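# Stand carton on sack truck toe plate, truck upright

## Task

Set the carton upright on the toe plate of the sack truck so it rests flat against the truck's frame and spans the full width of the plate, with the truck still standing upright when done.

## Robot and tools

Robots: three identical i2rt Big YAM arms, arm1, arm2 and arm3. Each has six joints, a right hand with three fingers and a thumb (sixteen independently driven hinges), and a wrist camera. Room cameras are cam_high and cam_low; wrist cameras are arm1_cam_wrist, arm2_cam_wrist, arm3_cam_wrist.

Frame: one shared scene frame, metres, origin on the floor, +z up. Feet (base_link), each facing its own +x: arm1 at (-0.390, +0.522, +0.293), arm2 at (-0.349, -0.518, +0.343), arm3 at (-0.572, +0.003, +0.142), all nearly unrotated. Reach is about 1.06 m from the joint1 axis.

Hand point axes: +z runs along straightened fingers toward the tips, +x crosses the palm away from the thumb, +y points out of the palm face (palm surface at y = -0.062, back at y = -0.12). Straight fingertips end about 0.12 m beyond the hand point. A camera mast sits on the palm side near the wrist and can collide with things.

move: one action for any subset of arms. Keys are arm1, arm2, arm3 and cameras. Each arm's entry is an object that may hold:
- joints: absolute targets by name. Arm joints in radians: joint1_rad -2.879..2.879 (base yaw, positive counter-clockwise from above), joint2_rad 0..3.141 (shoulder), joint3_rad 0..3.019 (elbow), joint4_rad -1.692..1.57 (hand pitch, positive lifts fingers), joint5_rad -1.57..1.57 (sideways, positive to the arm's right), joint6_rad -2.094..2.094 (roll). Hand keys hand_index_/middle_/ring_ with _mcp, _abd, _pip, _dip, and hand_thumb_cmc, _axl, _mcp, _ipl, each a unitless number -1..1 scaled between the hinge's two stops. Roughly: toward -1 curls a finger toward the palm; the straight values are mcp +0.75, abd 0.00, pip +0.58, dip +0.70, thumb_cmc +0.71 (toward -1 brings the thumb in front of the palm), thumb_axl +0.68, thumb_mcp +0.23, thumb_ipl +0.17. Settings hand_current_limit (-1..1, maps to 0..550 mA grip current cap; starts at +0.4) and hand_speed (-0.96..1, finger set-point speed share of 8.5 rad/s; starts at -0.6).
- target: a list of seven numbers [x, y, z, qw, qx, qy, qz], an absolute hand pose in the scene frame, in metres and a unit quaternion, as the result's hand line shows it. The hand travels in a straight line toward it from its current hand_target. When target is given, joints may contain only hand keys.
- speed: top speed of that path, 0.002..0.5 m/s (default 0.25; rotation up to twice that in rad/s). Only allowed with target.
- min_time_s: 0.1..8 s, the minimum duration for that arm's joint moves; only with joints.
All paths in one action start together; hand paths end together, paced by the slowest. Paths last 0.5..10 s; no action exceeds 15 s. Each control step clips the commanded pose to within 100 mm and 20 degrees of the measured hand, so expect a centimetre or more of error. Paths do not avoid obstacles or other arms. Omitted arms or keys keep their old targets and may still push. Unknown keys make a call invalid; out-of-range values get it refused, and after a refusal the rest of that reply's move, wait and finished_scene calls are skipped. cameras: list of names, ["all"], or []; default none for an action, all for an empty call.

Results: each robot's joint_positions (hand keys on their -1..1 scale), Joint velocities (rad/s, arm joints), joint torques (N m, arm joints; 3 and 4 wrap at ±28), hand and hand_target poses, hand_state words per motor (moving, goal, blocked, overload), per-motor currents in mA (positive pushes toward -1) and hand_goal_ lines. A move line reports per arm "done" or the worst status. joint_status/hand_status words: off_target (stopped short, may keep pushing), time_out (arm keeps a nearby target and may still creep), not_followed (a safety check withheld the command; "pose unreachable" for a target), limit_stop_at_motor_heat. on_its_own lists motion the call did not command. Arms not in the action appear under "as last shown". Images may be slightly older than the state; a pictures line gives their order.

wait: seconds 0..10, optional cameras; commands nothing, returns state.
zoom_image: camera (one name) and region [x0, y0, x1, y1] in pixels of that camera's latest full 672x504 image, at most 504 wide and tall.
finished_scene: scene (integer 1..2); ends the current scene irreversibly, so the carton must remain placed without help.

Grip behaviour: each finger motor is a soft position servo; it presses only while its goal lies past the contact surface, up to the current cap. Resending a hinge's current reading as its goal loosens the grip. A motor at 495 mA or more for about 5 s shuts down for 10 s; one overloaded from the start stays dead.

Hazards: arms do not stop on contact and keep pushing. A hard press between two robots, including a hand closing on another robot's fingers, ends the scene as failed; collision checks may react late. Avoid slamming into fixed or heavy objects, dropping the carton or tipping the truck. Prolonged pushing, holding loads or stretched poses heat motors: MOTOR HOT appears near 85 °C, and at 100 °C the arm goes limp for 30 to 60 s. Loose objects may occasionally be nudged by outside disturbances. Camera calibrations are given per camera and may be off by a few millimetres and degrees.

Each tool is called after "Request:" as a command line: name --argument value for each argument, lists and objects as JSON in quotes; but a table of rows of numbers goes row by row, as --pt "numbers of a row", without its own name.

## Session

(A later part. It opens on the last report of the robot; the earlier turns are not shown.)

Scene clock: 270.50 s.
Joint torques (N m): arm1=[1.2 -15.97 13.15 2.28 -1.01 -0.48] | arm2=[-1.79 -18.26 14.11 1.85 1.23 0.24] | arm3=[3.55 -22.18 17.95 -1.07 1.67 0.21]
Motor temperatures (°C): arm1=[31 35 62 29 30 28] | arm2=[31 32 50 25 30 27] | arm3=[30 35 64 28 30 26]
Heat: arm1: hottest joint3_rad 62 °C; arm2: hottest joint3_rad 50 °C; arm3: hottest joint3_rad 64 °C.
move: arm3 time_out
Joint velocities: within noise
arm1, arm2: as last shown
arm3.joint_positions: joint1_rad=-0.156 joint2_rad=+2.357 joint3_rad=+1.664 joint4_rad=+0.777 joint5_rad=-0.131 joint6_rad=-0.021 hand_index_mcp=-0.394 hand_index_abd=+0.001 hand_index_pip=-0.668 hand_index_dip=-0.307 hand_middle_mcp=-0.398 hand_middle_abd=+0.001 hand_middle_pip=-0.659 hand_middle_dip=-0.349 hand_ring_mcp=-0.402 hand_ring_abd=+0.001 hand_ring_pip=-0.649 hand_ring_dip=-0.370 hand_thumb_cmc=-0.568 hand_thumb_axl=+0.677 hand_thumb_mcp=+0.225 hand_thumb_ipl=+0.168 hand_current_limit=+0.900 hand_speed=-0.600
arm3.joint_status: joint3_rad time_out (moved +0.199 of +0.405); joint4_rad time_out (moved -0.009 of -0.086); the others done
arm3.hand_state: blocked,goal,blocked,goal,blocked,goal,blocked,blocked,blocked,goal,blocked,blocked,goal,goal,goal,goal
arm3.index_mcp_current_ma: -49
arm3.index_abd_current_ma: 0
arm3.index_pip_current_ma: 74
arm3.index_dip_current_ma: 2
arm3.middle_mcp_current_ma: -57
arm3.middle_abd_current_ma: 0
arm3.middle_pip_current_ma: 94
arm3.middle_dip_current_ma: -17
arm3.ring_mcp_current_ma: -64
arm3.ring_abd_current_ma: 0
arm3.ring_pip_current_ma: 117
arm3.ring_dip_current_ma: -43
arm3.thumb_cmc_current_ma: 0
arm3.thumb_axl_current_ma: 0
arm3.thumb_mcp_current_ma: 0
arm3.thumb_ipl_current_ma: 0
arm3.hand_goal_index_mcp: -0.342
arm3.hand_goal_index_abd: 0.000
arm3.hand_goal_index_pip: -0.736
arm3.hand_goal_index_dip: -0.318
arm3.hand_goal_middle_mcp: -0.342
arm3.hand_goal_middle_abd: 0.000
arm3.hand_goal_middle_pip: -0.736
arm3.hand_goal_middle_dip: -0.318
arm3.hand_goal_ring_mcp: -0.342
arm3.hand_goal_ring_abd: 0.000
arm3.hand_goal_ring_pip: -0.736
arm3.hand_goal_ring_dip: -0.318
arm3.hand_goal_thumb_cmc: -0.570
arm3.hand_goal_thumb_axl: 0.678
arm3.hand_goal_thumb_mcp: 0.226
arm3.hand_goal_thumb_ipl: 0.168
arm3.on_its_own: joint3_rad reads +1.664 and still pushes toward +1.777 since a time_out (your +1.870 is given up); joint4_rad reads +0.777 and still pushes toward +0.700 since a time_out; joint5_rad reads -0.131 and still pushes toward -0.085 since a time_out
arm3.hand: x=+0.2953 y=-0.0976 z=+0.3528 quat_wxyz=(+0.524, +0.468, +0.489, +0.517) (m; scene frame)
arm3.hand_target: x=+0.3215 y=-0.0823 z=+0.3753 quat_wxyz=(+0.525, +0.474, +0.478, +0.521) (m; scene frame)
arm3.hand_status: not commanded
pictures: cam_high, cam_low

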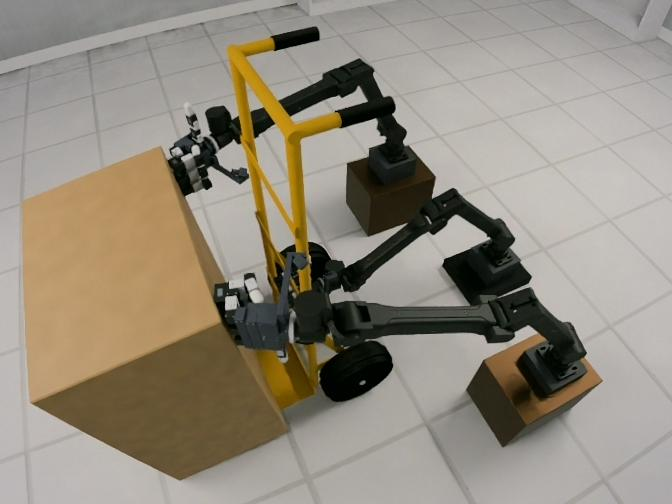

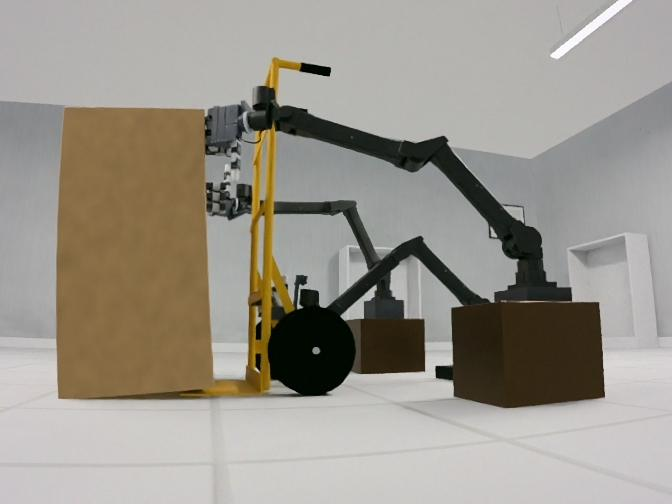

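Request:
move --arm3 '{"target": [0.26, -0.085, 0.345, 0.5, 0.5, 0.5, 0.5], "speed": 0.2}'

Request:
move --arm3 '{"target": [0.26, -0.038, 0.345, 0.5, 0.5, 0.5, 0.5], "speed": 0.2}'

Request:
move --arm3 '{"target": [0.40, -0.038, 0.345, 0.5, 0.5, 0.5, 0.5], "speed": 0.12}'

Scene clock: 279.60 s.
Joint torques (N m): arm1=[0.85 -15.68 13.39 2.48 -1.04 -0.48] | arm2=[-2.14 -18.2 14.17 1.83 1.25 0.24] | arm3=[1.08 -23 7.73 2.52 -0.17 0.12]
Motor temperatures (°C): arm1=[31 35 62 29 30 28] | arm2=[31 32 50 25 30 27] | arm3=[30 37 62 28 31 26]
Heat: arm1: hottest joint3_rad 62 °C; arm2: hottest joint3_rad 50 °C; arm3: hottest joint3_rad 62 °C.
move: arm3 done
Joint velocities: within noise
arm1, arm2: as last shown
arm3.joint_positions: joint1_rad=-0.140 joint2_rad=+2.253 joint3_rad=+1.483 joint4_rad=+0.760 joint5_rad=-0.096 joint6_rad=-0.013 hand_index_mcp=-0.340 hand_index_abd=+0.001 hand_index_pip=-0.715 hand_index_dip=-0.305 hand_middle_mcp=-0.340 hand_middle_abd=+0.001 hand_middle_pip=-0.714 hand_middle_dip=-0.313 hand_ring_mcp=-0.340 hand_ring_abd=+0.001 hand_ring_pip=-0.713 hand_ring_dip=-0.313 hand_thumb_cmc=-0.568 hand_thumb_axl=+0.677 hand_thumb_mcp=+0.225 hand_thumb_ipl=+0.168 hand_current_limit=+0.900 hand_speed=-0.600
arm3.joint_status: not commanded
arm3.hand_state: goal,goal,blocked,goal,goal,goal,blocked,goal,goal,goal,blocked,goal,goal,goal,goal,goal
arm3.index_mcp_current_ma: 0
arm3.index_abd_current_ma: 0
arm3.index_pip_current_ma: 7
arm3.index_dip_current_ma: 3
arm3.middle_mcp_current_ma: 0
arm3.middle_abd_current_ma: 0
arm3.middle_pip_current_ma: 9
arm3.middle_dip_current_ma: 0
arm3.ring_mcp_current_ma: 0
arm3.ring_abd_current_ma: 0
arm3.ring_pip_current_ma: 9
arm3.ring_dip_current_ma: 0
arm3.thumb_cmc_current_ma: 0
arm3.thumb_axl_current_ma: 0
arm3.thumb_mcp_current_ma: 0
arm3.thumb_ipl_current_ma: 0
arm3.hand_goal_index_mcp: -0.342
arm3.hand_goal_index_abd: 0.000
arm3.hand_goal_index_pip: -0.736
arm3.hand_goal_index_dip: -0.318
arm3.hand_goal_middle_mcp: -0.342
arm3.hand_goal_middle_abd: 0.000
arm3.hand_goal_middle_pip: -0.736
arm3.hand_goal_middle_dip: -0.318
arm3.hand_goal_ring_mcp: -0.342
arm3.hand_goal_ring_abd: 0.000
arm3.hand_goal_ring_pip: -0.736
arm3.hand_goal_ring_dip: -0.318
arm3.hand_goal_thumb_cmc: -0.570
arm3.hand_goal_thumb_axl: 0.678
arm3.hand_goal_thumb_mcp: 0.226
arm3.hand_goal_thumb_ipl: 0.168
arm3.hand: x=+0.2610 y=-0.0871 z=+0.3391 quat_wxyz=(+0.501, +0.501, +0.504, +0.494) (m; scene frame)
arm3.hand_target: x=+0.2600 y=-0.0851 z=+0.3449 quat_wxyz=(+0.500, +0.500, +0.500, +0.500) (m; scene frame)
arm3.hand_status: done (0.006 m and 0.9 deg from the pose sent, 0.038 m and 5.1 deg at the start)
pictures: none

Scene clock: 280.97 s.
Joint torques (N m): arm1=[1.32 -15.56 13.15 2.26 -1.03 -0.41] | arm2=[-1.49 -18.2 14.08 1.92 1.24 0.25] | arm3=[0.32 -23.18 7.66 2.78 -0.05 0.11]
Motor temperatures (°C): arm1=[31 35 62 29 30 28] | arm2=[31 32 50 25 30 27] | arm3=[30 37 62 28 30 26]
Heat: arm1: hottest joint3_rad 62 °C; arm2: hottest joint3_rad 50 °C; arm3: hottest joint3_rad 62 °C.
move: arm3 off_target
Joint velocities: within noise
arm1, arm2: as last shown
arm3.joint_positions: joint1_rad=-0.060 joint2_rad=+2.251 joint3_rad=+1.473 joint4_rad=+0.760 joint5_rad=-0.028 joint6_rad=-0.012 hand_index_mcp=-0.340 hand_index_abd=+0.001 hand_index_pip=-0.715 hand_index_dip=-0.305 hand_middle_mcp=-0.340 hand_middle_abd=+0.001 hand_middle_pip=-0.714 hand_middle_dip=-0.313 hand_ring_mcp=-0.340 hand_ring_abd=+0.001 hand_ring_pip=-0.713 hand_ring_dip=-0.313 hand_thumb_cmc=-0.568 hand_thumb_axl=+0.677 hand_thumb_mcp=+0.225 hand_thumb_ipl=+0.168 hand_current_limit=+0.900 hand_speed=-0.600
arm3.joint_status: not commanded
arm3.hand_state: goal,goal,blocked,goal,goal,goal,blocked,goal,goal,goal,blocked,goal,goal,goal,goal,goal
arm3.index_mcp_current_ma: 0
arm3.index_abd_current_ma: 0
arm3.index_pip_current_ma: 7
arm3.index_dip_current_ma: 3
arm3.middle_mcp_current_ma: 0
arm3.middle_abd_current_ma: 0
arm3.middle_pip_current_ma: 9
arm3.middle_dip_current_ma: 0
arm3.ring_mcp_current_ma: 0
arm3.ring_abd_current_ma: 0
arm3.ring_pip_current_ma: 9
arm3.ring_dip_current_ma: 0
arm3.thumb_cmc_current_ma: 0
arm3.thumb_axl_current_ma: 0
arm3.thumb_mcp_current_ma: 0
arm3.thumb_ipl_current_ma: 0
arm3.hand_goal_index_mcp: -0.342
arm3.hand_goal_index_abd: 0.000
arm3.hand_goal_index_pip: -0.736
arm3.hand_goal_index_dip: -0.318
arm3.hand_goal_middle_mcp: -0.342
arm3.hand_goal_middle_abd: 0.000
arm3.hand_goal_middle_pip: -0.736
arm3.hand_goal_middle_dip: -0.318
arm3.hand_goal_ring_mcp: -0.342
arm3.hand_goal_ring_abd: 0.000
arm3.hand_goal_ring_pip: -0.736
arm3.hand_goal_ring_dip: -0.318
arm3.hand_goal_thumb_cmc: -0.570
arm3.hand_goal_thumb_axl: 0.678
arm3.hand_goal_thumb_mcp: 0.226
arm3.hand_goal_thumb_ipl: 0.168
arm3.hand: x=+0.2624 y=-0.0318 z=+0.3352 quat_wxyz=(+0.496, +0.500, +0.509, +0.495) (m; scene frame)
arm3.hand_target: x=+0.2601 y=-0.0379 z=+0.3450 quat_wxyz=(+0.500, +0.500, +0.500, +0.500) (m; scene frame)
arm3.hand_status: off_target (0.012 m and 1.3 deg from the pose sent, 0.049 m and 0.8 deg at the start)
pictures: none

Scene clock: 284.00 s.
Joint torques (N m): arm1=[0.91 -15.74 13.26 2.44 -1.12 -0.46] | arm2=[-2.02 -18.37 14.06 1.87 1.25 0.26] | arm3=[0.79 -19.72 22.67 -2.85 0.36 0.05]
Motor temperatures (°C): arm1=[31 35 62 29 30 28] | arm2=[31 32 50 25 30 27] | arm3=[30 36 62 28 30 26]
Heat: arm1: hottest joint3_rad 62 °C; arm2: hottest joint3_rad 50 °C; arm3: hottest joint3_rad 62 °C.
move: arm3 off_target
Joint velocities: within noise
arm1.joint_positions: joint1_rad=-0.215 joint2_rad=+2.271 joint3_rad=+2.600 joint4_rad=-0.334 joint5_rad=+0.232 joint6_rad=+1.578 hand_index_mcp=-0.346 hand_index_abd=+0.001 hand_index_pip=-0.710 hand_index_dip=-0.322 hand_middle_mcp=-0.338 hand_middle_abd=+0.001 hand_middle_pip=-0.718 hand_middle_dip=-0.316 hand_ring_mcp=-0.339 hand_ring_abd=+0.001 hand_ring_pip=-0.713 hand_ring_dip=-0.319 hand_thumb_cmc=+0.714 hand_thumb_axl=+0.677 hand_thumb_mcp=+0.226 hand_thumb_ipl=+0.168 hand_current_limit=+0.400 hand_speed=-0.600
arm1.joint_status: not commanded
arm1.hand_state: goal,goal,blocked,goal,goal,goal,goal,goal,goal,goal,blocked,goal,goal,goal,goal,goal
arm1.index_mcp_current_ma: 0
arm1.index_abd_current_ma: 0
arm1.index_pip_current_ma: 10
arm1.index_dip_current_ma: 0
arm1.middle_mcp_current_ma: 0
arm1.middle_abd_current_ma: 0
arm1.middle_pip_current_ma: 5
arm1.middle_dip_current_ma: 0
arm1.ring_mcp_current_ma: 0
arm1.ring_abd_current_ma: 0
arm1.ring_pip_current_ma: 8
arm1.ring_dip_current_ma: 0
arm1.thumb_cmc_current_ma: 0
arm1.thumb_axl_current_ma: 0
arm1.thumb_mcp_current_ma: 0
arm1.thumb_ipl_current_ma: 0
arm1.hand_goal_index_mcp: -0.342
arm1.hand_goal_index_abd: 0.000
arm1.hand_goal_index_pip: -0.736
arm1.hand_goal_index_dip: -0.318
arm1.hand_goal_middle_mcp: -0.342
arm1.hand_goal_middle_abd: 0.000
arm1.hand_goal_middle_pip: -0.736
arm1.hand_goal_middle_dip: -0.318
arm1.hand_goal_ring_mcp: -0.342
arm1.hand_goal_ring_abd: 0.000
arm1.hand_goal_ring_pip: -0.736
arm1.hand_goal_ring_dip: -0.318
arm1.hand_goal_thumb_cmc: 0.714
arm1.hand_goal_thumb_axl: 0.678
arm1.hand_goal_thumb_mcp: 0.226
arm1.hand_goal_thumb_ipl: 0.168
arm1.hand: x=+0.4610 y=+0.1920 z=+0.7652 quat_wxyz=(+0.162, +0.690, -0.166, +0.685) (m; scene frame)
arm1.hand_target: x=+0.4926 y=+0.2250 z=+0.7481 quat_wxyz=(+0.140, +0.692, -0.140, +0.694) (m; scene frame)
arm1.hand_status: not commanded
arm2.joint_positions: joint1_rad=+0.136 joint2_rad=+2.030 joint3_rad=+1.963 joint4_rad=+0.095 joint5_rad=-0.276 joint6_rad=-1.557 hand_index_mcp=-0.338 hand_index_abd=+0.000 hand_index_pip=-0.713 hand_index_dip=-0.320 hand_middle_mcp=-0.340 hand_middle_abd=+0.001 hand_middle_pip=-0.717 hand_middle_dip=-0.315 hand_ring_mcp=-0.346 hand_ring_abd=+0.001 hand_ring_pip=-0.710 hand_ring_dip=-0.323 hand_thumb_cmc=+0.718 hand_thumb_axl=+0.677 hand_thumb_mcp=+0.226 hand_thumb_ipl=+0.168 hand_current_limit=+0.400 hand_speed=-0.600
arm2.joint_status: not commanded
arm2.hand_state: goal,goal,blocked,goal,goal,goal,goal,goal,goal,goal,blocked,goal,goal,goal,goal,goal
arm2.index_mcp_current_ma: 7
arm2.index_abd_current_ma: 0
arm2.index_pip_current_ma: 62
arm2.index_dip_current_ma: -2
arm2.middle_mcp_current_ma: 4
arm2.middle_abd_current_ma: 0
arm2.middle_pip_current_ma: 49
arm2.middle_dip_current_ma: 4
arm2.ring_mcp_current_ma: -7
arm2.ring_abd_current_ma: 1
arm2.ring_pip_current_ma: 72
arm2.ring_dip_current_ma: -9
arm2.thumb_cmc_current_ma: 6
arm2.thumb_axl_current_ma: -1
arm2.thumb_mcp_current_ma: 0
arm2.thumb_ipl_current_ma: 0
arm2.hand_goal_index_mcp: -0.342
arm2.hand_goal_index_abd: 0.000
arm2.hand_goal_index_pip: -0.736
arm2.hand_goal_index_dip: -0.318
arm2.hand_goal_middle_mcp: -0.342
arm2.hand_goal_middle_abd: 0.000
arm2.hand_goal_middle_pip: -0.736
arm2.hand_goal_middle_dip: -0.318
arm2.hand_goal_ring_mcp: -0.342
arm2.hand_goal_ring_abd: 0.000
arm2.hand_goal_ring_pip: -0.736
arm2.hand_goal_ring_dip: -0.318
arm2.hand_goal_thumb_cmc: 0.714
arm2.hand_goal_thumb_axl: 0.678
arm2.hand_goal_thumb_mcp: 0.226
arm2.hand_goal_thumb_ipl: 0.168
arm2.hand: x=+0.4675 y=-0.2406 z=+0.7800 quat_wxyz=(+0.696, -0.157, +0.683, +0.157) (m; scene frame)
arm2.hand_target: x=+0.5006 y=-0.2548 z=+0.7498 quat_wxyz=(+0.693, -0.140, +0.693, +0.140) (m; scene frame)
arm2.hand_status: not commanded
arm3.joint_positions: joint1_rad=-0.061 joint2_rad=+2.426 joint3_rad=+1.835 joint4_rad=+0.623 joint5_rad=-0.034 joint6_rad=-0.007 hand_index_mcp=-0.405 hand_index_abd=+0.001 hand_index_pip=-0.653 hand_index_dip=-0.341 hand_middle_mcp=-0.409 hand_middle_abd=+0.001 hand_middle_pip=-0.648 hand_middle_dip=-0.351 hand_ring_mcp=-0.414 hand_ring_abd=+0.001 hand_ring_pip=-0.641 hand_ring_dip=-0.357 hand_thumb_cmc=-0.568 hand_thumb_axl=+0.677 hand_thumb_mcp=+0.225 hand_thumb_ipl=+0.168 hand_current_limit=+0.900 hand_speed=-0.600
arm3.joint_status: not commanded
arm3.hand_state: blocked,goal,blocked,blocked,blocked,goal,blocked,blocked,blocked,goal,blocked,blocked,goal,goal,goal,goal
arm3.index_mcp_current_ma: -72
arm3.index_abd_current_ma: 0
arm3.index_pip_current_ma: 108
arm3.index_dip_current_ma: -9
arm3.middle_mcp_current_ma: -80
arm3.middle_abd_current_ma: 0
arm3.middle_pip_current_ma: 121
arm3.middle_dip_current_ma: -18
arm3.ring_mcp_current_ma: -92
arm3.ring_abd_current_ma: 0
arm3.ring_pip_current_ma: 140
arm3.ring_dip_current_ma: -26
arm3.thumb_cmc_current_ma: 0
arm3.thumb_axl_current_ma: 0
arm3.thumb_mcp_current_ma: 0
arm3.thumb_ipl_current_ma: 0
arm3.hand_goal_index_mcp: -0.342
arm3.hand_goal_index_abd: 0.000
arm3.hand_goal_index_pip: -0.736
arm3.hand_goal_index_dip: -0.318
arm3.hand_goal_middle_mcp: -0.342
arm3.hand_goal_middle_abd: 0.000
arm3.hand_goal_middle_pip: -0.736
arm3.hand_goal_middle_dip: -0.318
arm3.hand_goal_ring_mcp: -0.342
arm3.hand_goal_ring_abd: 0.000
arm3.hand_goal_ring_pip: -0.736
arm3.hand_goal_ring_dip: -0.318
arm3.hand_goal_thumb_cmc: -0.570
arm3.hand_goal_thumb_axl: 0.678
arm3.hand_goal_thumb_mcp: 0.226
arm3.hand_goal_thumb_ipl: 0.168
arm3.hand: x=+0.3427 y=-0.0339 z=+0.3487 quat_wxyz=(+0.506, +0.488, +0.497, +0.510) (m; scene frame)
arm3.hand_target: x=+0.3772 y=-0.0372 z=+0.3449 quat_wxyz=(+0.500, +0.500, +0.500, +0.500) (m; scene frame)
arm3.hand_status: off_target (0.058 m and 2.0 deg from the pose sent, 0.138 m and 1.3 deg at the start; pose on its path clipped on 5 of 91 steps)
pictures: none

Path mode now moves the truck (x 0.295→0.343). Check yaw.

Request:
move --arm3 '{"target": [0.43, -0.04, 0.345, 0.5, 0.5, 0.5, 0.5], "speed": 0.12}' --cameras '["cam_high", "cam_low"]'

Request:
zoom_image --camera "cam_high" --region '[150, 20, 300, 170]'

Scene clock: 290.37 s.
Joint torques (N m): arm1=[1.2 -15.97 13.15 2.66 -1.03 -0.4] | arm2=[-1.85 -18.26 14.16 1.81 1.24 0.27] | arm3=[0.67 -21.77 21.31 -2.82 0.3 0.04]
Motor temperatures (°C): arm1=[31 35 62 29 30 28] | arm2=[31 32 50 25 30 27] | arm3=[30 37 63 28 30 26]
Heat: arm1: hottest joint3_rad 62 °C; arm2: hottest joint3_rad 50 °C; arm3: hottest joint3_rad 63 °C.
move: arm3 off_target
Joint velocities: within noise
arm1, arm2: as last shown
arm3.joint_positions: joint1_rad=-0.061 joint2_rad=+2.543 joint3_rad=+2.073 joint4_rad=+0.508 joint5_rad=-0.034 joint6_rad=-0.006 hand_index_mcp=-0.407 hand_index_abd=+0.001 hand_index_pip=-0.652 hand_index_dip=-0.341 hand_middle_mcp=-0.410 hand_middle_abd=+0.001 hand_middle_pip=-0.647 hand_middle_dip=-0.351 hand_ring_mcp=-0.414 hand_ring_abd=+0.001 hand_ring_pip=-0.641 hand_ring_dip=-0.357 hand_thumb_cmc=-0.568 hand_thumb_axl=+0.677 hand_thumb_mcp=+0.225 hand_thumb_ipl=+0.168 hand_current_limit=+0.900 hand_speed=-0.600
arm3.joint_status: not commanded
arm3.hand_state: blocked,goal,blocked,blocked,blocked,goal,blocked,blocked,blocked,goal,blocked,blocked,goal,goal,goal,goal
arm3.index_mcp_current_ma: -76
arm3.index_abd_current_ma: 0
arm3.index_pip_current_ma: 111
arm3.index_dip_current_ma: -9
arm3.middle_mcp_current_ma: -81
arm3.middle_abd_current_ma: 0
arm3.middle_pip_current_ma: 122
arm3.middle_dip_current_ma: -18
arm3.ring_mcp_current_ma: -92
arm3.ring_abd_current_ma: 0
arm3.ring_pip_current_ma: 140
arm3.ring_dip_current_ma: -25
arm3.thumb_cmc_current_ma: 0
arm3.thumb_axl_current_ma: 0
arm3.thumb_mcp_current_ma: 0
arm3.thumb_ipl_current_ma: 0
arm3.hand_goal_index_mcp: -0.342
arm3.hand_goal_index_abd: 0.000
arm3.hand_goal_index_pip: -0.736
arm3.hand_goal_index_dip: -0.318
arm3.hand_goal_middle_mcp: -0.342
arm3.hand_goal_middle_abd: 0.000
arm3.hand_goal_middle_pip: -0.736
arm3.hand_goal_middle_dip: -0.318
arm3.hand_goal_ring_mcp: -0.342
arm3.hand_goal_ring_abd: 0.000
arm3.hand_goal_ring_pip: -0.736
arm3.hand_goal_ring_dip: -0.318
arm3.hand_goal_thumb_cmc: -0.570
arm3.hand_goal_thumb_axl: 0.678
arm3.hand_goal_thumb_mcp: 0.226
arm3.hand_goal_thumb_ipl: 0.168
arm3.hand: x=+0.3863 y=-0.0349 z=+0.3497 quat_wxyz=(+0.507, +0.486, +0.495, +0.511) (m; scene frame)
arm3.hand_target: x=+0.4112 y=-0.0393 z=+0.3442 quat_wxyz=(+0.500, +0.500, +0.500, +0.500) (m; scene frame)
arm3.hand_status: off_target (0.044 m and 2.3 deg from the pose sent, 0.088 m and 2.0 deg at the start)
pictures: cam_high, cam_low

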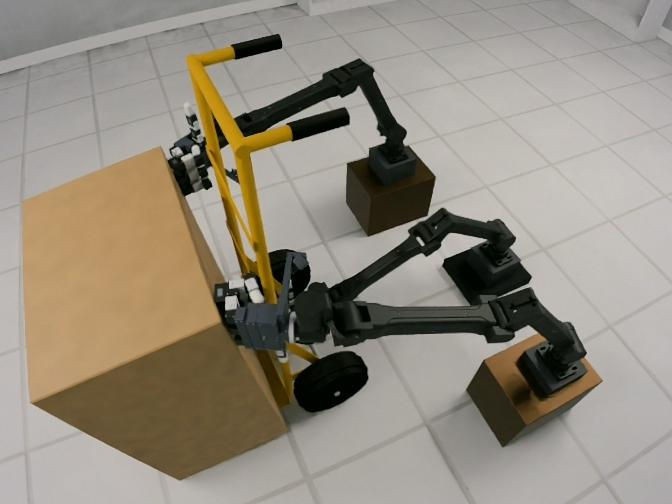

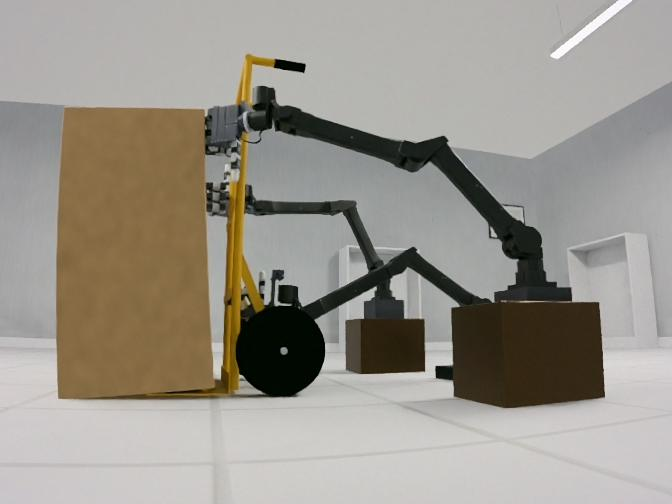

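Scaled by 3.360 from the camera's 672x504 image, which has a finer 960x720 frame.

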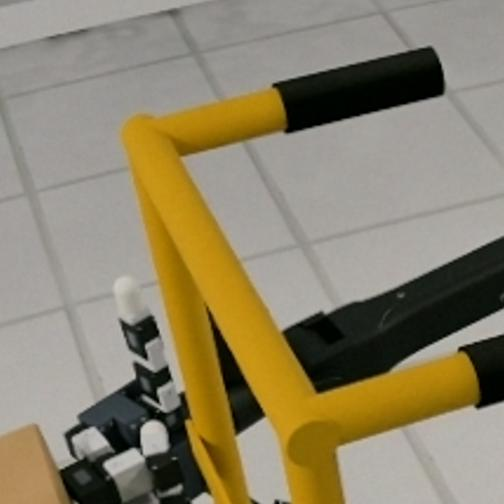

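Request:
move --arm3 '{"target": [0.36, -0.03, 0.345, 0.5, 0.5, 0.5, 0.5], "speed": 0.2}'

Request:
zoom_image --camera "cam_high" --region '[180, 220, 330, 420]'

Request:
zoom_image --camera "cam_low" --region '[140, 80, 300, 240]'

Request:
zoom_image --camera "cam_high" --region '[140, 90, 290, 240]'

Scene clock: 298.43 s.
Joint torques (N m): arm1=[1.38 -15.74 13.07 2.37 -1.04 -0.45] | arm2=[-1.73 -18.32 14.09 1.98 1.24 0.26] | arm3=[1.73 -26.11 8.95 3.17 -0.03 0.04]
Motor temperatures (°C): arm1=[31 35 62 29 30 28] | arm2=[31 32 50 25 30 27] | arm3=[30 38 64 28 30 26]
Heat: arm1: hottest joint3_rad 62 °C; arm2: hottest joint3_rad 50 °C; arm3: hottest joint3_rad 64 °C.
move: arm3 off_target
Joint velocities: within noise
arm1, arm2: as last shown
arm3.joint_positions: joint1_rad=-0.059 joint2_rad=+2.467 joint3_rad=+1.911 joint4_rad=+0.529 joint5_rad=-0.015 joint6_rad=-0.006 hand_index_mcp=-0.340 hand_index_abd=+0.001 hand_index_pip=-0.713 hand_index_dip=-0.314 hand_middle_mcp=-0.339 hand_middle_abd=+0.001 hand_middle_pip=-0.714 hand_middle_dip=-0.313 hand_ring_mcp=-0.339 hand_ring_abd=+0.001 hand_ring_pip=-0.714 hand_ring_dip=-0.313 hand_thumb_cmc=-0.568 hand_thumb_axl=+0.677 hand_thumb_mcp=+0.225 hand_thumb_ipl=+0.168 hand_current_limit=+0.900 hand_speed=-0.600
arm3.joint_status: not commanded
arm3.hand_state: goal,goal,blocked,goal,goal,goal,blocked,goal,goal,goal,blocked,goal,goal,goal,goal,goal
arm3.index_mcp_current_ma: 0
arm3.index_abd_current_ma: 0
arm3.index_pip_current_ma: 9
arm3.index_dip_current_ma: 0
arm3.middle_mcp_current_ma: 0
arm3.middle_abd_current_ma: 0
arm3.middle_pip_current_ma: 8
arm3.middle_dip_current_ma: 0
arm3.ring_mcp_current_ma: 0
arm3.ring_abd_current_ma: 0
arm3.ring_pip_current_ma: 9
arm3.ring_dip_current_ma: 0
arm3.thumb_cmc_current_ma: 0
arm3.thumb_axl_current_ma: 0
arm3.thumb_mcp_current_ma: 0
arm3.thumb_ipl_current_ma: 0
arm3.hand_goal_index_mcp: -0.342
arm3.hand_goal_index_abd: 0.000
arm3.hand_goal_index_pip: -0.736
arm3.hand_goal_index_dip: -0.318
arm3.hand_goal_middle_mcp: -0.342
arm3.hand_goal_middle_abd: 0.000
arm3.hand_goal_middle_pip: -0.736
arm3.hand_goal_middle_dip: -0.318
arm3.hand_goal_ring_mcp: -0.342
arm3.hand_goal_ring_abd: 0.000
arm3.hand_goal_ring_pip: -0.736
arm3.hand_goal_ring_dip: -0.318
arm3.hand_goal_thumb_cmc: -0.570
arm3.hand_goal_thumb_axl: 0.678
arm3.hand_goal_thumb_mcp: 0.226
arm3.hand_goal_thumb_ipl: 0.168
arm3.hand: x=+0.3625 y=-0.0356 z=+0.3313 quat_wxyz=(+0.495, +0.507, +0.507, +0.491) (m; scene frame)
arm3.hand_target: x=+0.3602 y=-0.0300 z=+0.3448 quat_wxyz=(+0.500, +0.500, +0.500, +0.500) (m; scene frame)
arm3.hand_status: off_target (0.015 m and 1.6 deg from the pose sent, 0.027 m and 2.3 deg at the start)
pictures: none

Scaled by 2.520 from the camera's 672x504 image, which has a finer 960x720 frame.
This view is cut from an older image: the scene may have changed since it was taken.

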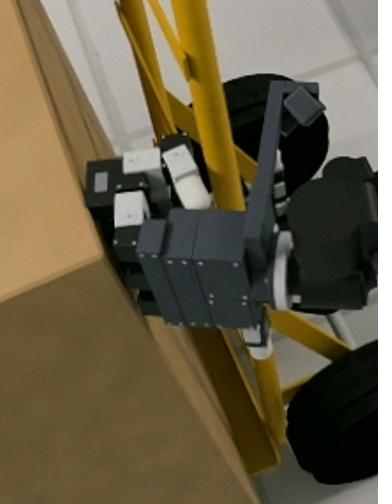

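Scaled by 3.150 from the camera's 672x504 image, which has a finer 960x720 frame.
This view is cut from an older image: the scene may have changed since it was taken.

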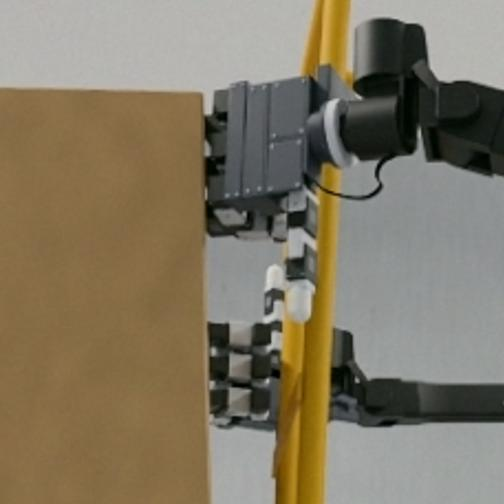

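Scaled by 3.360 from the camera's 672x504 image, which has a finer 960x720 frame.
This view is cut from an older image: the scene may have changed since it was taken.

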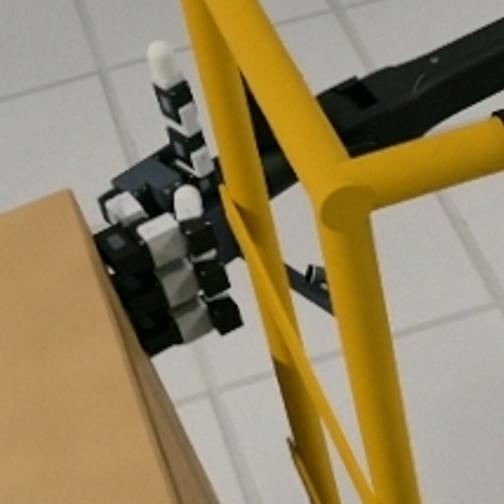

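Request:
move --arm3 '{"target": [0.385, -0.025, 0.35, 0.5, 0.5, 0.5, 0.5], "speed": 0.12}' --cameras '["arm1_cam_wrist", "arm2_cam_wrist", "cam_high"]'

Scene clock: 314.17 s.
Joint torques (N m): arm1=[0.62 -15.74 13.27 2.58 -1.05 -0.48] | arm2=[-2.02 -17.96 14.05 1.87 1.24 0.25] | arm3=[1.32 -24.41 13.39 1.91 -0.03 0.04]
Motor temperatures (°C): arm1=[31 35 63 29 30 28] | arm2=[31 32 50 25 30 27] | arm3=[30 37 60 29 29 26]
Heat: arm1: hottest joint3_rad 63 °C; arm2: hottest joint3_rad 50 °C; arm3: hottest joint3_rad 60 °C.
move: arm3 off_target
Joint velocities: within noise
arm1, arm2: as last shown
arm3.joint_positions: joint1_rad=-0.052 joint2_rad=+2.486 joint3_rad=+1.989 joint4_rad=+0.484 joint5_rad=-0.008 joint6_rad=-0.006 hand_index_mcp=-0.340 hand_index_abd=+0.001 hand_index_pip=-0.713 hand_index_dip=-0.314 hand_middle_mcp=-0.339 hand_middle_abd=+0.001 hand_middle_pip=-0.714 hand_middle_dip=-0.313 hand_ring_mcp=-0.339 hand_ring_abd=+0.001 hand_ring_pip=-0.714 hand_ring_dip=-0.313 hand_thumb_cmc=-0.568 hand_thumb_axl=+0.677 hand_thumb_mcp=+0.225 hand_thumb_ipl=+0.168 hand_current_limit=+0.900 hand_speed=-0.600
arm3.joint_status: not commanded
arm3.hand_state: goal,goal,blocked,goal,goal,goal,blocked,goal,goal,goal,blocked,goal,goal,goal,goal,goal
arm3.index_mcp_current_ma: 0
arm3.index_abd_current_ma: 0
arm3.index_pip_current_ma: 9
arm3.index_dip_current_ma: 0
arm3.middle_mcp_current_ma: 0
arm3.middle_abd_current_ma: 0
arm3.middle_pip_current_ma: 8
arm3.middle_dip_current_ma: 0
arm3.ring_mcp_current_ma: 0
arm3.ring_abd_current_ma: 0
arm3.ring_pip_current_ma: 9
arm3.ring_dip_current_ma: 0
arm3.thumb_cmc_current_ma: 0
arm3.thumb_axl_current_ma: 0
arm3.thumb_mcp_current_ma: 0
arm3.thumb_ipl_current_ma: 0
arm3.hand_goal_index_mcp: -0.342
arm3.hand_goal_index_abd: 0.000
arm3.hand_goal_index_pip: -0.736
arm3.hand_goal_index_dip: -0.318
arm3.hand_goal_middle_mcp: -0.342
arm3.hand_goal_middle_abd: 0.000
arm3.hand_goal_middle_pip: -0.736
arm3.hand_goal_middle_dip: -0.318
arm3.hand_goal_ring_mcp: -0.342
arm3.hand_goal_ring_abd: 0.000
arm3.hand_goal_ring_pip: -0.736
arm3.hand_goal_ring_dip: -0.318
arm3.hand_goal_thumb_cmc: -0.570
arm3.hand_goal_thumb_axl: 0.678
arm3.hand_goal_thumb_mcp: 0.226
arm3.hand_goal_thumb_ipl: 0.168
arm3.hand: x=+0.3761 y=-0.0306 z=+0.3478 quat_wxyz=(+0.498, +0.504, +0.503, +0.495) (m; scene frame)
arm3.hand_target: x=+0.3837 y=-0.0250 z=+0.3499 quat_wxyz=(+0.500, +0.500, +0.500, +0.500) (m; scene frame)
arm3.hand_status: off_target (0.011 m and 0.9 deg from the pose sent, 0.031 m and 1.6 deg at the start)
pictures: arm1_cam_wrist, arm2_cam_wrist, cam_high
camera_calibration:
arm1_cam_wrist: T_world_to_cam=[[-0.293786, -0.539954, -0.788758, 0.878498], [-0.381508, 0.822834, -0.421183, 0.295386], [0.876437, 0.17718, -0.447734, 0.030206], [0, 0, 0, 1]] pos_world=[0.344308, 0.225944, 0.830858]
arm2_cam_wrist: T_world_to_cam=[[-0.251174, 0.573813, 0.77952, -0.314871], [-0.453929, -0.781117, 0.428725, -0.360551], [0.854903, -0.246162, 0.456667, -0.698449], [0, 0, 0, 1]] pos_world=[0.354354, -0.272887, 0.718984]

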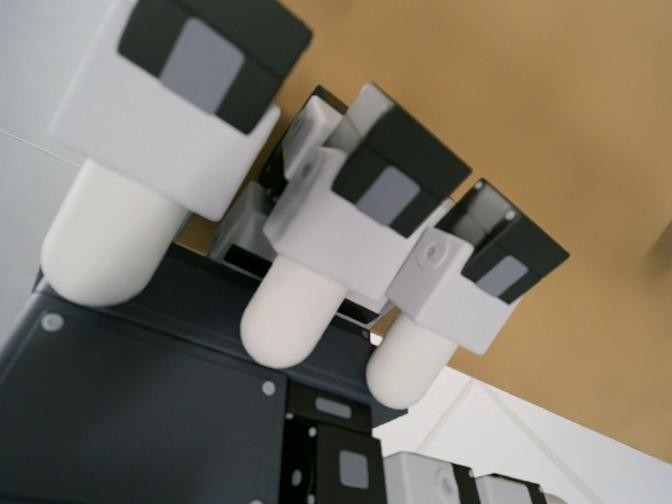

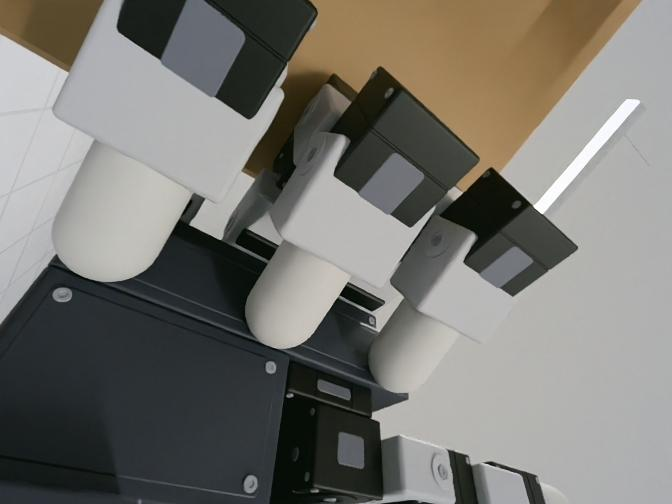

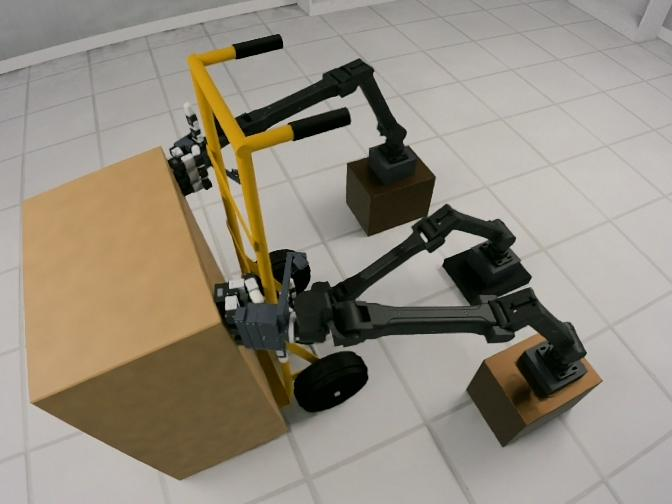

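Request:
move --arm3 '{"target": [0.45, -0.022, 0.345, 0.5, 0.5, 0.5, 0.5], "speed": 0.1}' --cameras '["cam_high", "cam_low", "arm2_cam_wrist"]'

Request:
zoom_image --camera "cam_high" --region '[140, 30, 290, 180]'

Request:
zoom_image --camera "cam_low" --region '[140, 280, 300, 410]'

Scene clock: 321.40 s.
Joint torques (N m): arm1=[1.32 -14.97 13.14 2.41 -1.06 -0.46] | arm2=[-1.67 -18.2 14.16 1.8 1.26 0.24] | arm3=[1.55 -25.05 20.04 -2.39 0.03 -0.04]
Motor temperatures (°C): arm1=[31 35 63 29 30 28] | arm2=[31 32 50 25 30 27] | arm3=[30 37 59 28 29 26]
Heat: arm1: hottest joint3_rad 63 °C; arm2: hottest joint3_rad 50 °C; arm3: hottest joint3_rad 59 °C.
move: arm3 off_target
Joint velocities: within noise
arm1, arm2: as last shown
arm3.joint_positions: joint1_rad=-0.049 joint2_rad=+2.650 joint3_rad=+2.275 joint4_rad=+0.411 joint5_rad=-0.006 joint6_rad=+0.001 hand_index_mcp=-0.404 hand_index_abd=+0.001 hand_index_pip=-0.656 hand_index_dip=-0.335 hand_middle_mcp=-0.412 hand_middle_abd=+0.001 hand_middle_pip=-0.646 hand_middle_dip=-0.346 hand_ring_mcp=-0.422 hand_ring_abd=+0.001 hand_ring_pip=-0.636 hand_ring_dip=-0.347 hand_thumb_cmc=-0.568 hand_thumb_axl=+0.677 hand_thumb_mcp=+0.225 hand_thumb_ipl=+0.168 hand_current_limit=+0.900 hand_speed=-0.600
arm3.joint_status: not commanded
arm3.hand_state: blocked,goal,blocked,goal,blocked,goal,blocked,blocked,blocked,goal,blocked,blocked,goal,goal,goal,goal
arm3.index_mcp_current_ma: -68
arm3.index_abd_current_ma: 0
arm3.index_pip_current_ma: 99
arm3.index_dip_current_ma: -5
arm3.middle_mcp_current_ma: -87
arm3.middle_abd_current_ma: 0
arm3.middle_pip_current_ma: 125
arm3.middle_dip_current_ma: -14
arm3.ring_mcp_current_ma: -113
arm3.ring_abd_current_ma: 0
arm3.ring_pip_current_ma: 155
arm3.ring_dip_current_ma: -14
arm3.thumb_cmc_current_ma: 0
arm3.thumb_axl_current_ma: 0
arm3.thumb_mcp_current_ma: 0
arm3.thumb_ipl_current_ma: 0
arm3.hand_goal_index_mcp: -0.342
arm3.hand_goal_index_abd: 0.000
arm3.hand_goal_index_pip: -0.736
arm3.hand_goal_index_dip: -0.318
arm3.hand_goal_middle_mcp: -0.342
arm3.hand_goal_middle_abd: 0.000
arm3.hand_goal_middle_pip: -0.736
arm3.hand_goal_middle_dip: -0.318
arm3.hand_goal_ring_mcp: -0.342
arm3.hand_goal_ring_abd: 0.000
arm3.hand_goal_ring_pip: -0.736
arm3.hand_goal_ring_dip: -0.318
arm3.hand_goal_thumb_cmc: -0.570
arm3.hand_goal_thumb_axl: 0.678
arm3.hand_goal_thumb_mcp: 0.226
arm3.hand_goal_thumb_ipl: 0.168
arm3.hand: x=+0.4158 y=-0.0296 z=+0.3439 quat_wxyz=(+0.509, +0.493, +0.490, +0.509) (m; scene frame)
arm3.hand_target: x=+0.4341 y=-0.0215 z=+0.3446 quat_wxyz=(+0.499, +0.500, +0.501, +0.500) (m; scene frame)
arm3.hand_status: off_target (0.035 m and 2.0 deg from the pose sent, 0.074 m and 0.8 deg at the start)
pictures: arm2_cam_wrist, cam_high, cam_low
camera_calibration:
arm2_cam_wrist: T_world_to_cam=[[-0.251174, 0.573813, 0.77952, -0.314871], [-0.453929, -0.781117, 0.428725, -0.360551], [0.854903, -0.246162, 0.456667, -0.698449], [0, 0, 0, 1]] pos_world=[0.354354, -0.272887, 0.718984]

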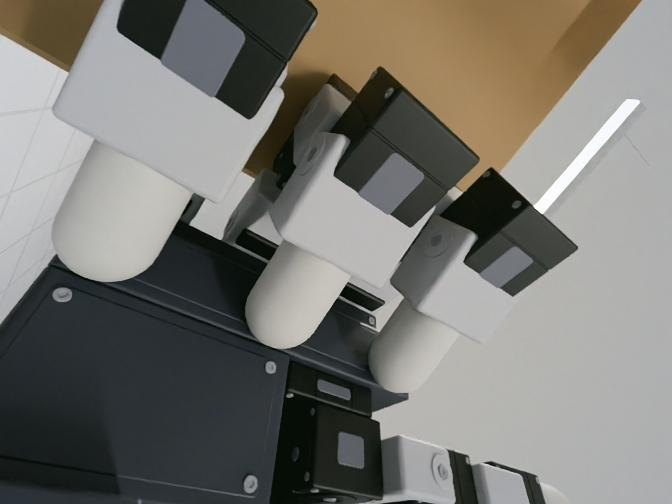

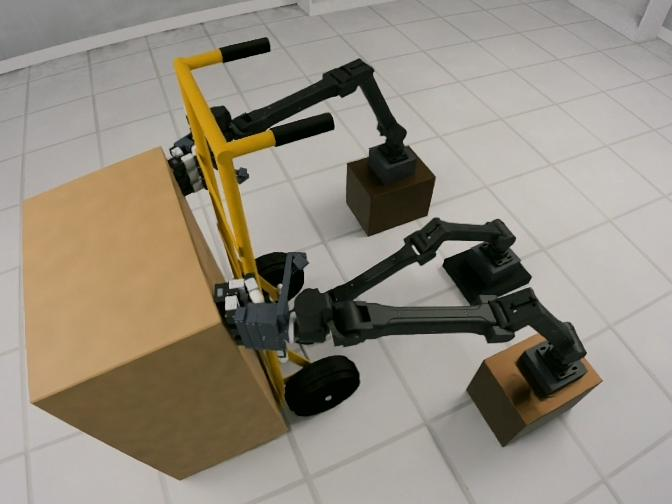

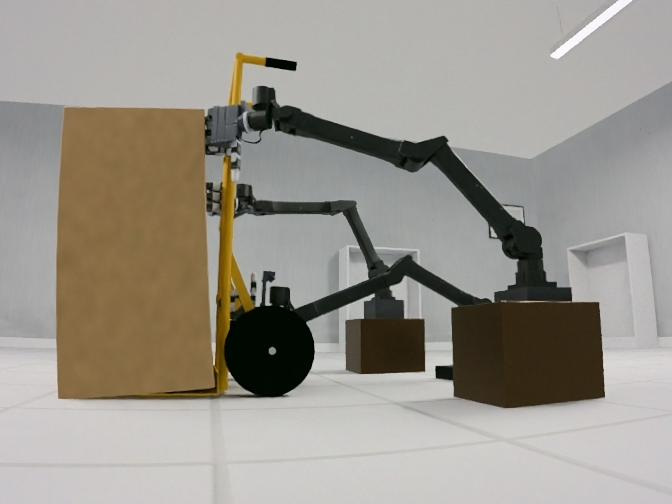

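Scaled by 3.360 from the camera's 672x504 image, which has a finer 960x720 frame.

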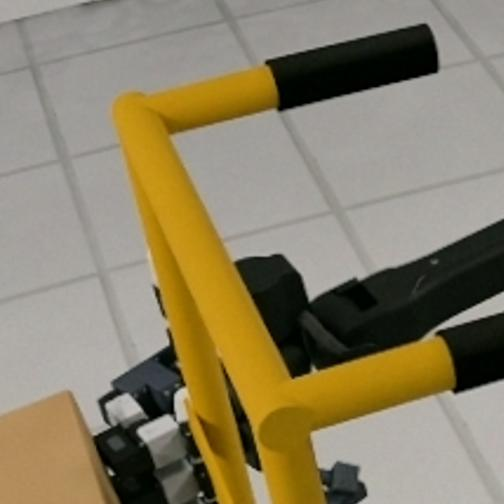

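Scaled by 3.150 from the camera's 672x504 image, which has a finer 960x720 frame.

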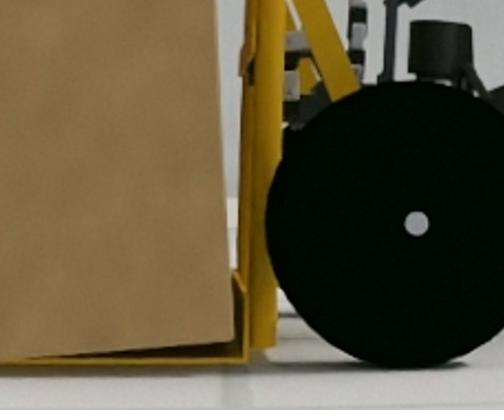

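Request:
move --arm3 '{"target": [0.47, -0.01, 0.345, 0.5, 0.5, 0.5, 0.5], "speed": 0.08}' --cameras '["cam_high", "cam_low"]'

Request:
zoom_image --camera "cam_low" --region '[140, 280, 300, 410]'

Request:
zoom_image --camera "cam_high" --region '[140, 30, 290, 180]'

Request:
zoom_image --camera "cam_high" --region '[180, 230, 330, 440]'

Scene clock: 332.93 s.
Joint torques (N m): arm1=[0.97 -15.03 13.24 2.18 -1.04 -0.45] | arm2=[-2.02 -18.2 14.09 1.89 1.26 0.24] | arm3=[2.43 -24.76 20.88 -3.19 0.1 -0.04]
Motor temperatures (°C): arm1=[31 35 63 29 31 28] | arm2=[31 32 51 25 31 27] | arm3=[30 39 61 28 29 26]
Heat: arm1: hottest joint3_rad 63 °C; arm2: hottest joint3_rad 51 °C; arm3: hottest joint3_rad 61 °C.
move: arm3 off_target
Joint velocities: within noise
arm1, arm2: as last shown
arm1.hand: x=+0.4611 y=+0.1920 z=+0.7649 quat_wxyz=(+0.162, +0.690, -0.166, +0.685) (m; scene frame)
arm1.hand_target: x=+0.4926 y=+0.2249 z=+0.7478 quat_wxyz=(+0.140, +0.692, -0.140, +0.694) (m; scene frame)
arm2.joint_positions: joint1_rad=+0.136 joint2_rad=+2.031 joint3_rad=+1.963 joint4_rad=+0.095 joint5_rad=-0.276 joint6_rad=-1.557 hand_index_mcp=-0.338 hand_index_abd=+0.000 hand_index_pip=-0.713 hand_index_dip=-0.320 hand_middle_mcp=-0.339 hand_middle_abd=+0.001 hand_middle_pip=-0.717 hand_middle_dip=-0.315 hand_ring_mcp=-0.346 hand_ring_abd=+0.001 hand_ring_pip=-0.710 hand_ring_dip=-0.323 hand_thumb_cmc=+0.718 hand_thumb_axl=+0.677 hand_thumb_mcp=+0.226 hand_thumb_ipl=+0.168 hand_current_limit=+0.400 hand_speed=-0.600
arm2.index_mcp_current_ma: 8
arm2.index_pip_current_ma: 61
arm2.hand: x=+0.4676 y=-0.2406 z=+0.7797 quat_wxyz=(+0.696, -0.157, +0.683, +0.157) (m; scene frame)
arm2.hand_target: x=+0.5006 y=-0.2548 z=+0.7497 quat_wxyz=(+0.693, -0.140, +0.693, +0.140) (m; scene frame)
arm3.joint_positions: joint1_rad=-0.046 joint2_rad=+2.706 joint3_rad=+2.384 joint4_rad=+0.364 joint5_rad=+0.005 joint6_rad=+0.001 hand_index_mcp=-0.413 hand_index_abd=+0.001 hand_index_pip=-0.645 hand_index_dip=-0.346 hand_middle_mcp=-0.419 hand_middle_abd=+0.001 hand_middle_pip=-0.638 hand_middle_dip=-0.355 hand_ring_mcp=-0.427 hand_ring_abd=+0.001 hand_ring_pip=-0.630 hand_ring_dip=-0.353 hand_thumb_cmc=-0.568 hand_thumb_axl=+0.677 hand_thumb_mcp=+0.225 hand_thumb_ipl=+0.168 hand_current_limit=+0.900 hand_speed=-0.600
arm3.joint_status: not commanded
arm3.hand_state: blocked,goal,blocked,blocked,blocked,goal,blocked,blocked,blocked,goal,blocked,blocked,goal,goal,goal,goal
arm3.index_mcp_current_ma: -89
arm3.index_abd_current_ma: 0
arm3.index_pip_current_ma: 128
arm3.index_dip_current_ma: -13
arm3.middle_mcp_current_ma: -106
arm3.middle_abd_current_ma: 0
arm3.middle_pip_current_ma: 150
arm3.middle_dip_current_ma: -23
arm3.ring_mcp_current_ma: -127
arm3.ring_abd_current_ma: 0
arm3.ring_pip_current_ma: 173
arm3.ring_dip_current_ma: -20
arm3.thumb_cmc_current_ma: 0
arm3.thumb_axl_current_ma: 0
arm3.thumb_mcp_current_ma: 0
arm3.thumb_ipl_current_ma: 0
arm3.hand_goal_index_mcp: -0.342
arm3.hand_goal_index_abd: 0.000
arm3.hand_goal_index_pip: -0.736
arm3.hand_goal_index_dip: -0.318
arm3.hand_goal_middle_mcp: -0.342
arm3.hand_goal_middle_abd: 0.000
arm3.hand_goal_middle_pip: -0.736
arm3.hand_goal_middle_dip: -0.318
arm3.hand_goal_ring_mcp: -0.342
arm3.hand_goal_ring_abd: 0.000
arm3.hand_goal_ring_pip: -0.736
arm3.hand_goal_ring_dip: -0.318
arm3.hand_goal_thumb_cmc: -0.570
arm3.hand_goal_thumb_axl: 0.678
arm3.hand_goal_thumb_mcp: 0.226
arm3.hand_goal_thumb_ipl: 0.168
arm3.hand: x=+0.4282 y=-0.0279 z=+0.3436 quat_wxyz=(+0.512, +0.493, +0.486, +0.508) (m; scene frame)
arm3.hand_target: x=+0.4457 y=-0.0091 z=+0.3441 quat_wxyz=(+0.498, +0.500, +0.502, +0.499) (m; scene frame)
arm3.hand_status: off_target (0.046 m and 2.4 deg from the pose sent, 0.058 m and 2.0 deg at the start)
pictures: cam_high, cam_low

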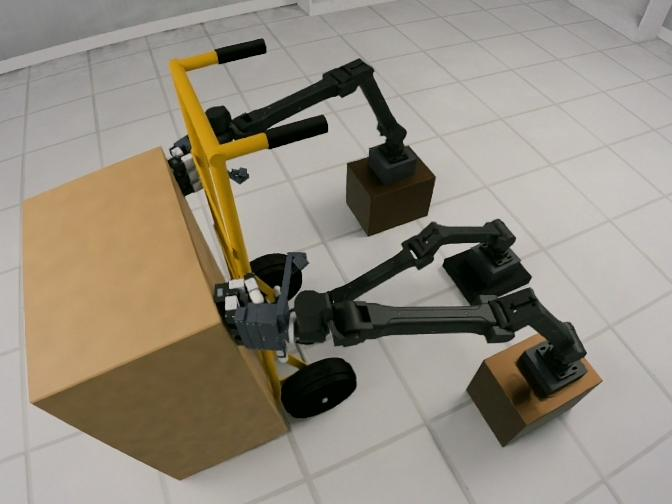

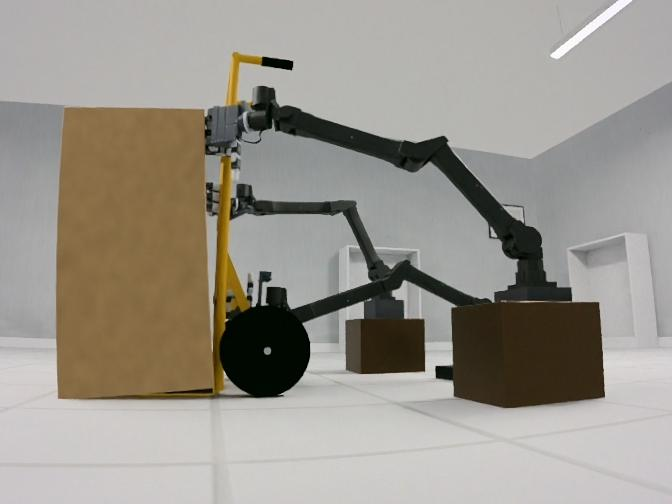

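Scaled by 3.150 from the camera's 672x504 image, which has a finer 960x720 frame.

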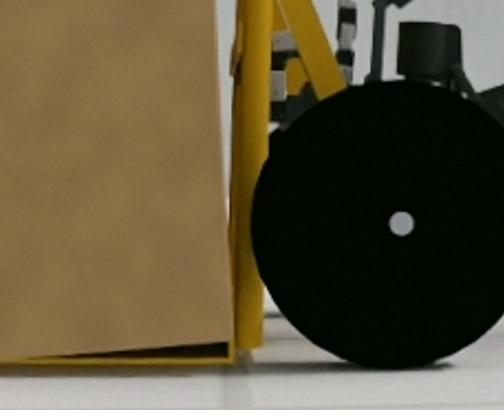

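Scaled by 3.360 from the camera's 672x504 image, which has a finer 960x720 frame.

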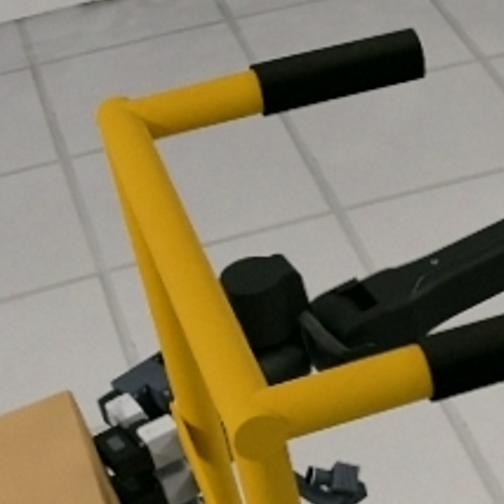

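Scaled by 2.400 from the camera's 672x504 image, which has a finer 960x720 frame.

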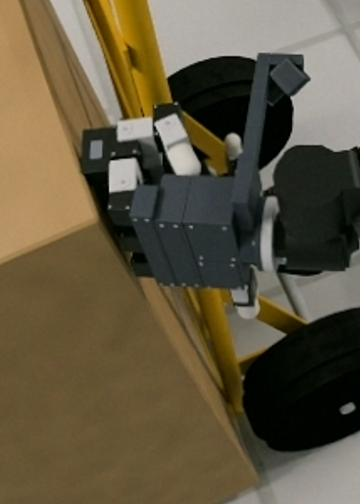

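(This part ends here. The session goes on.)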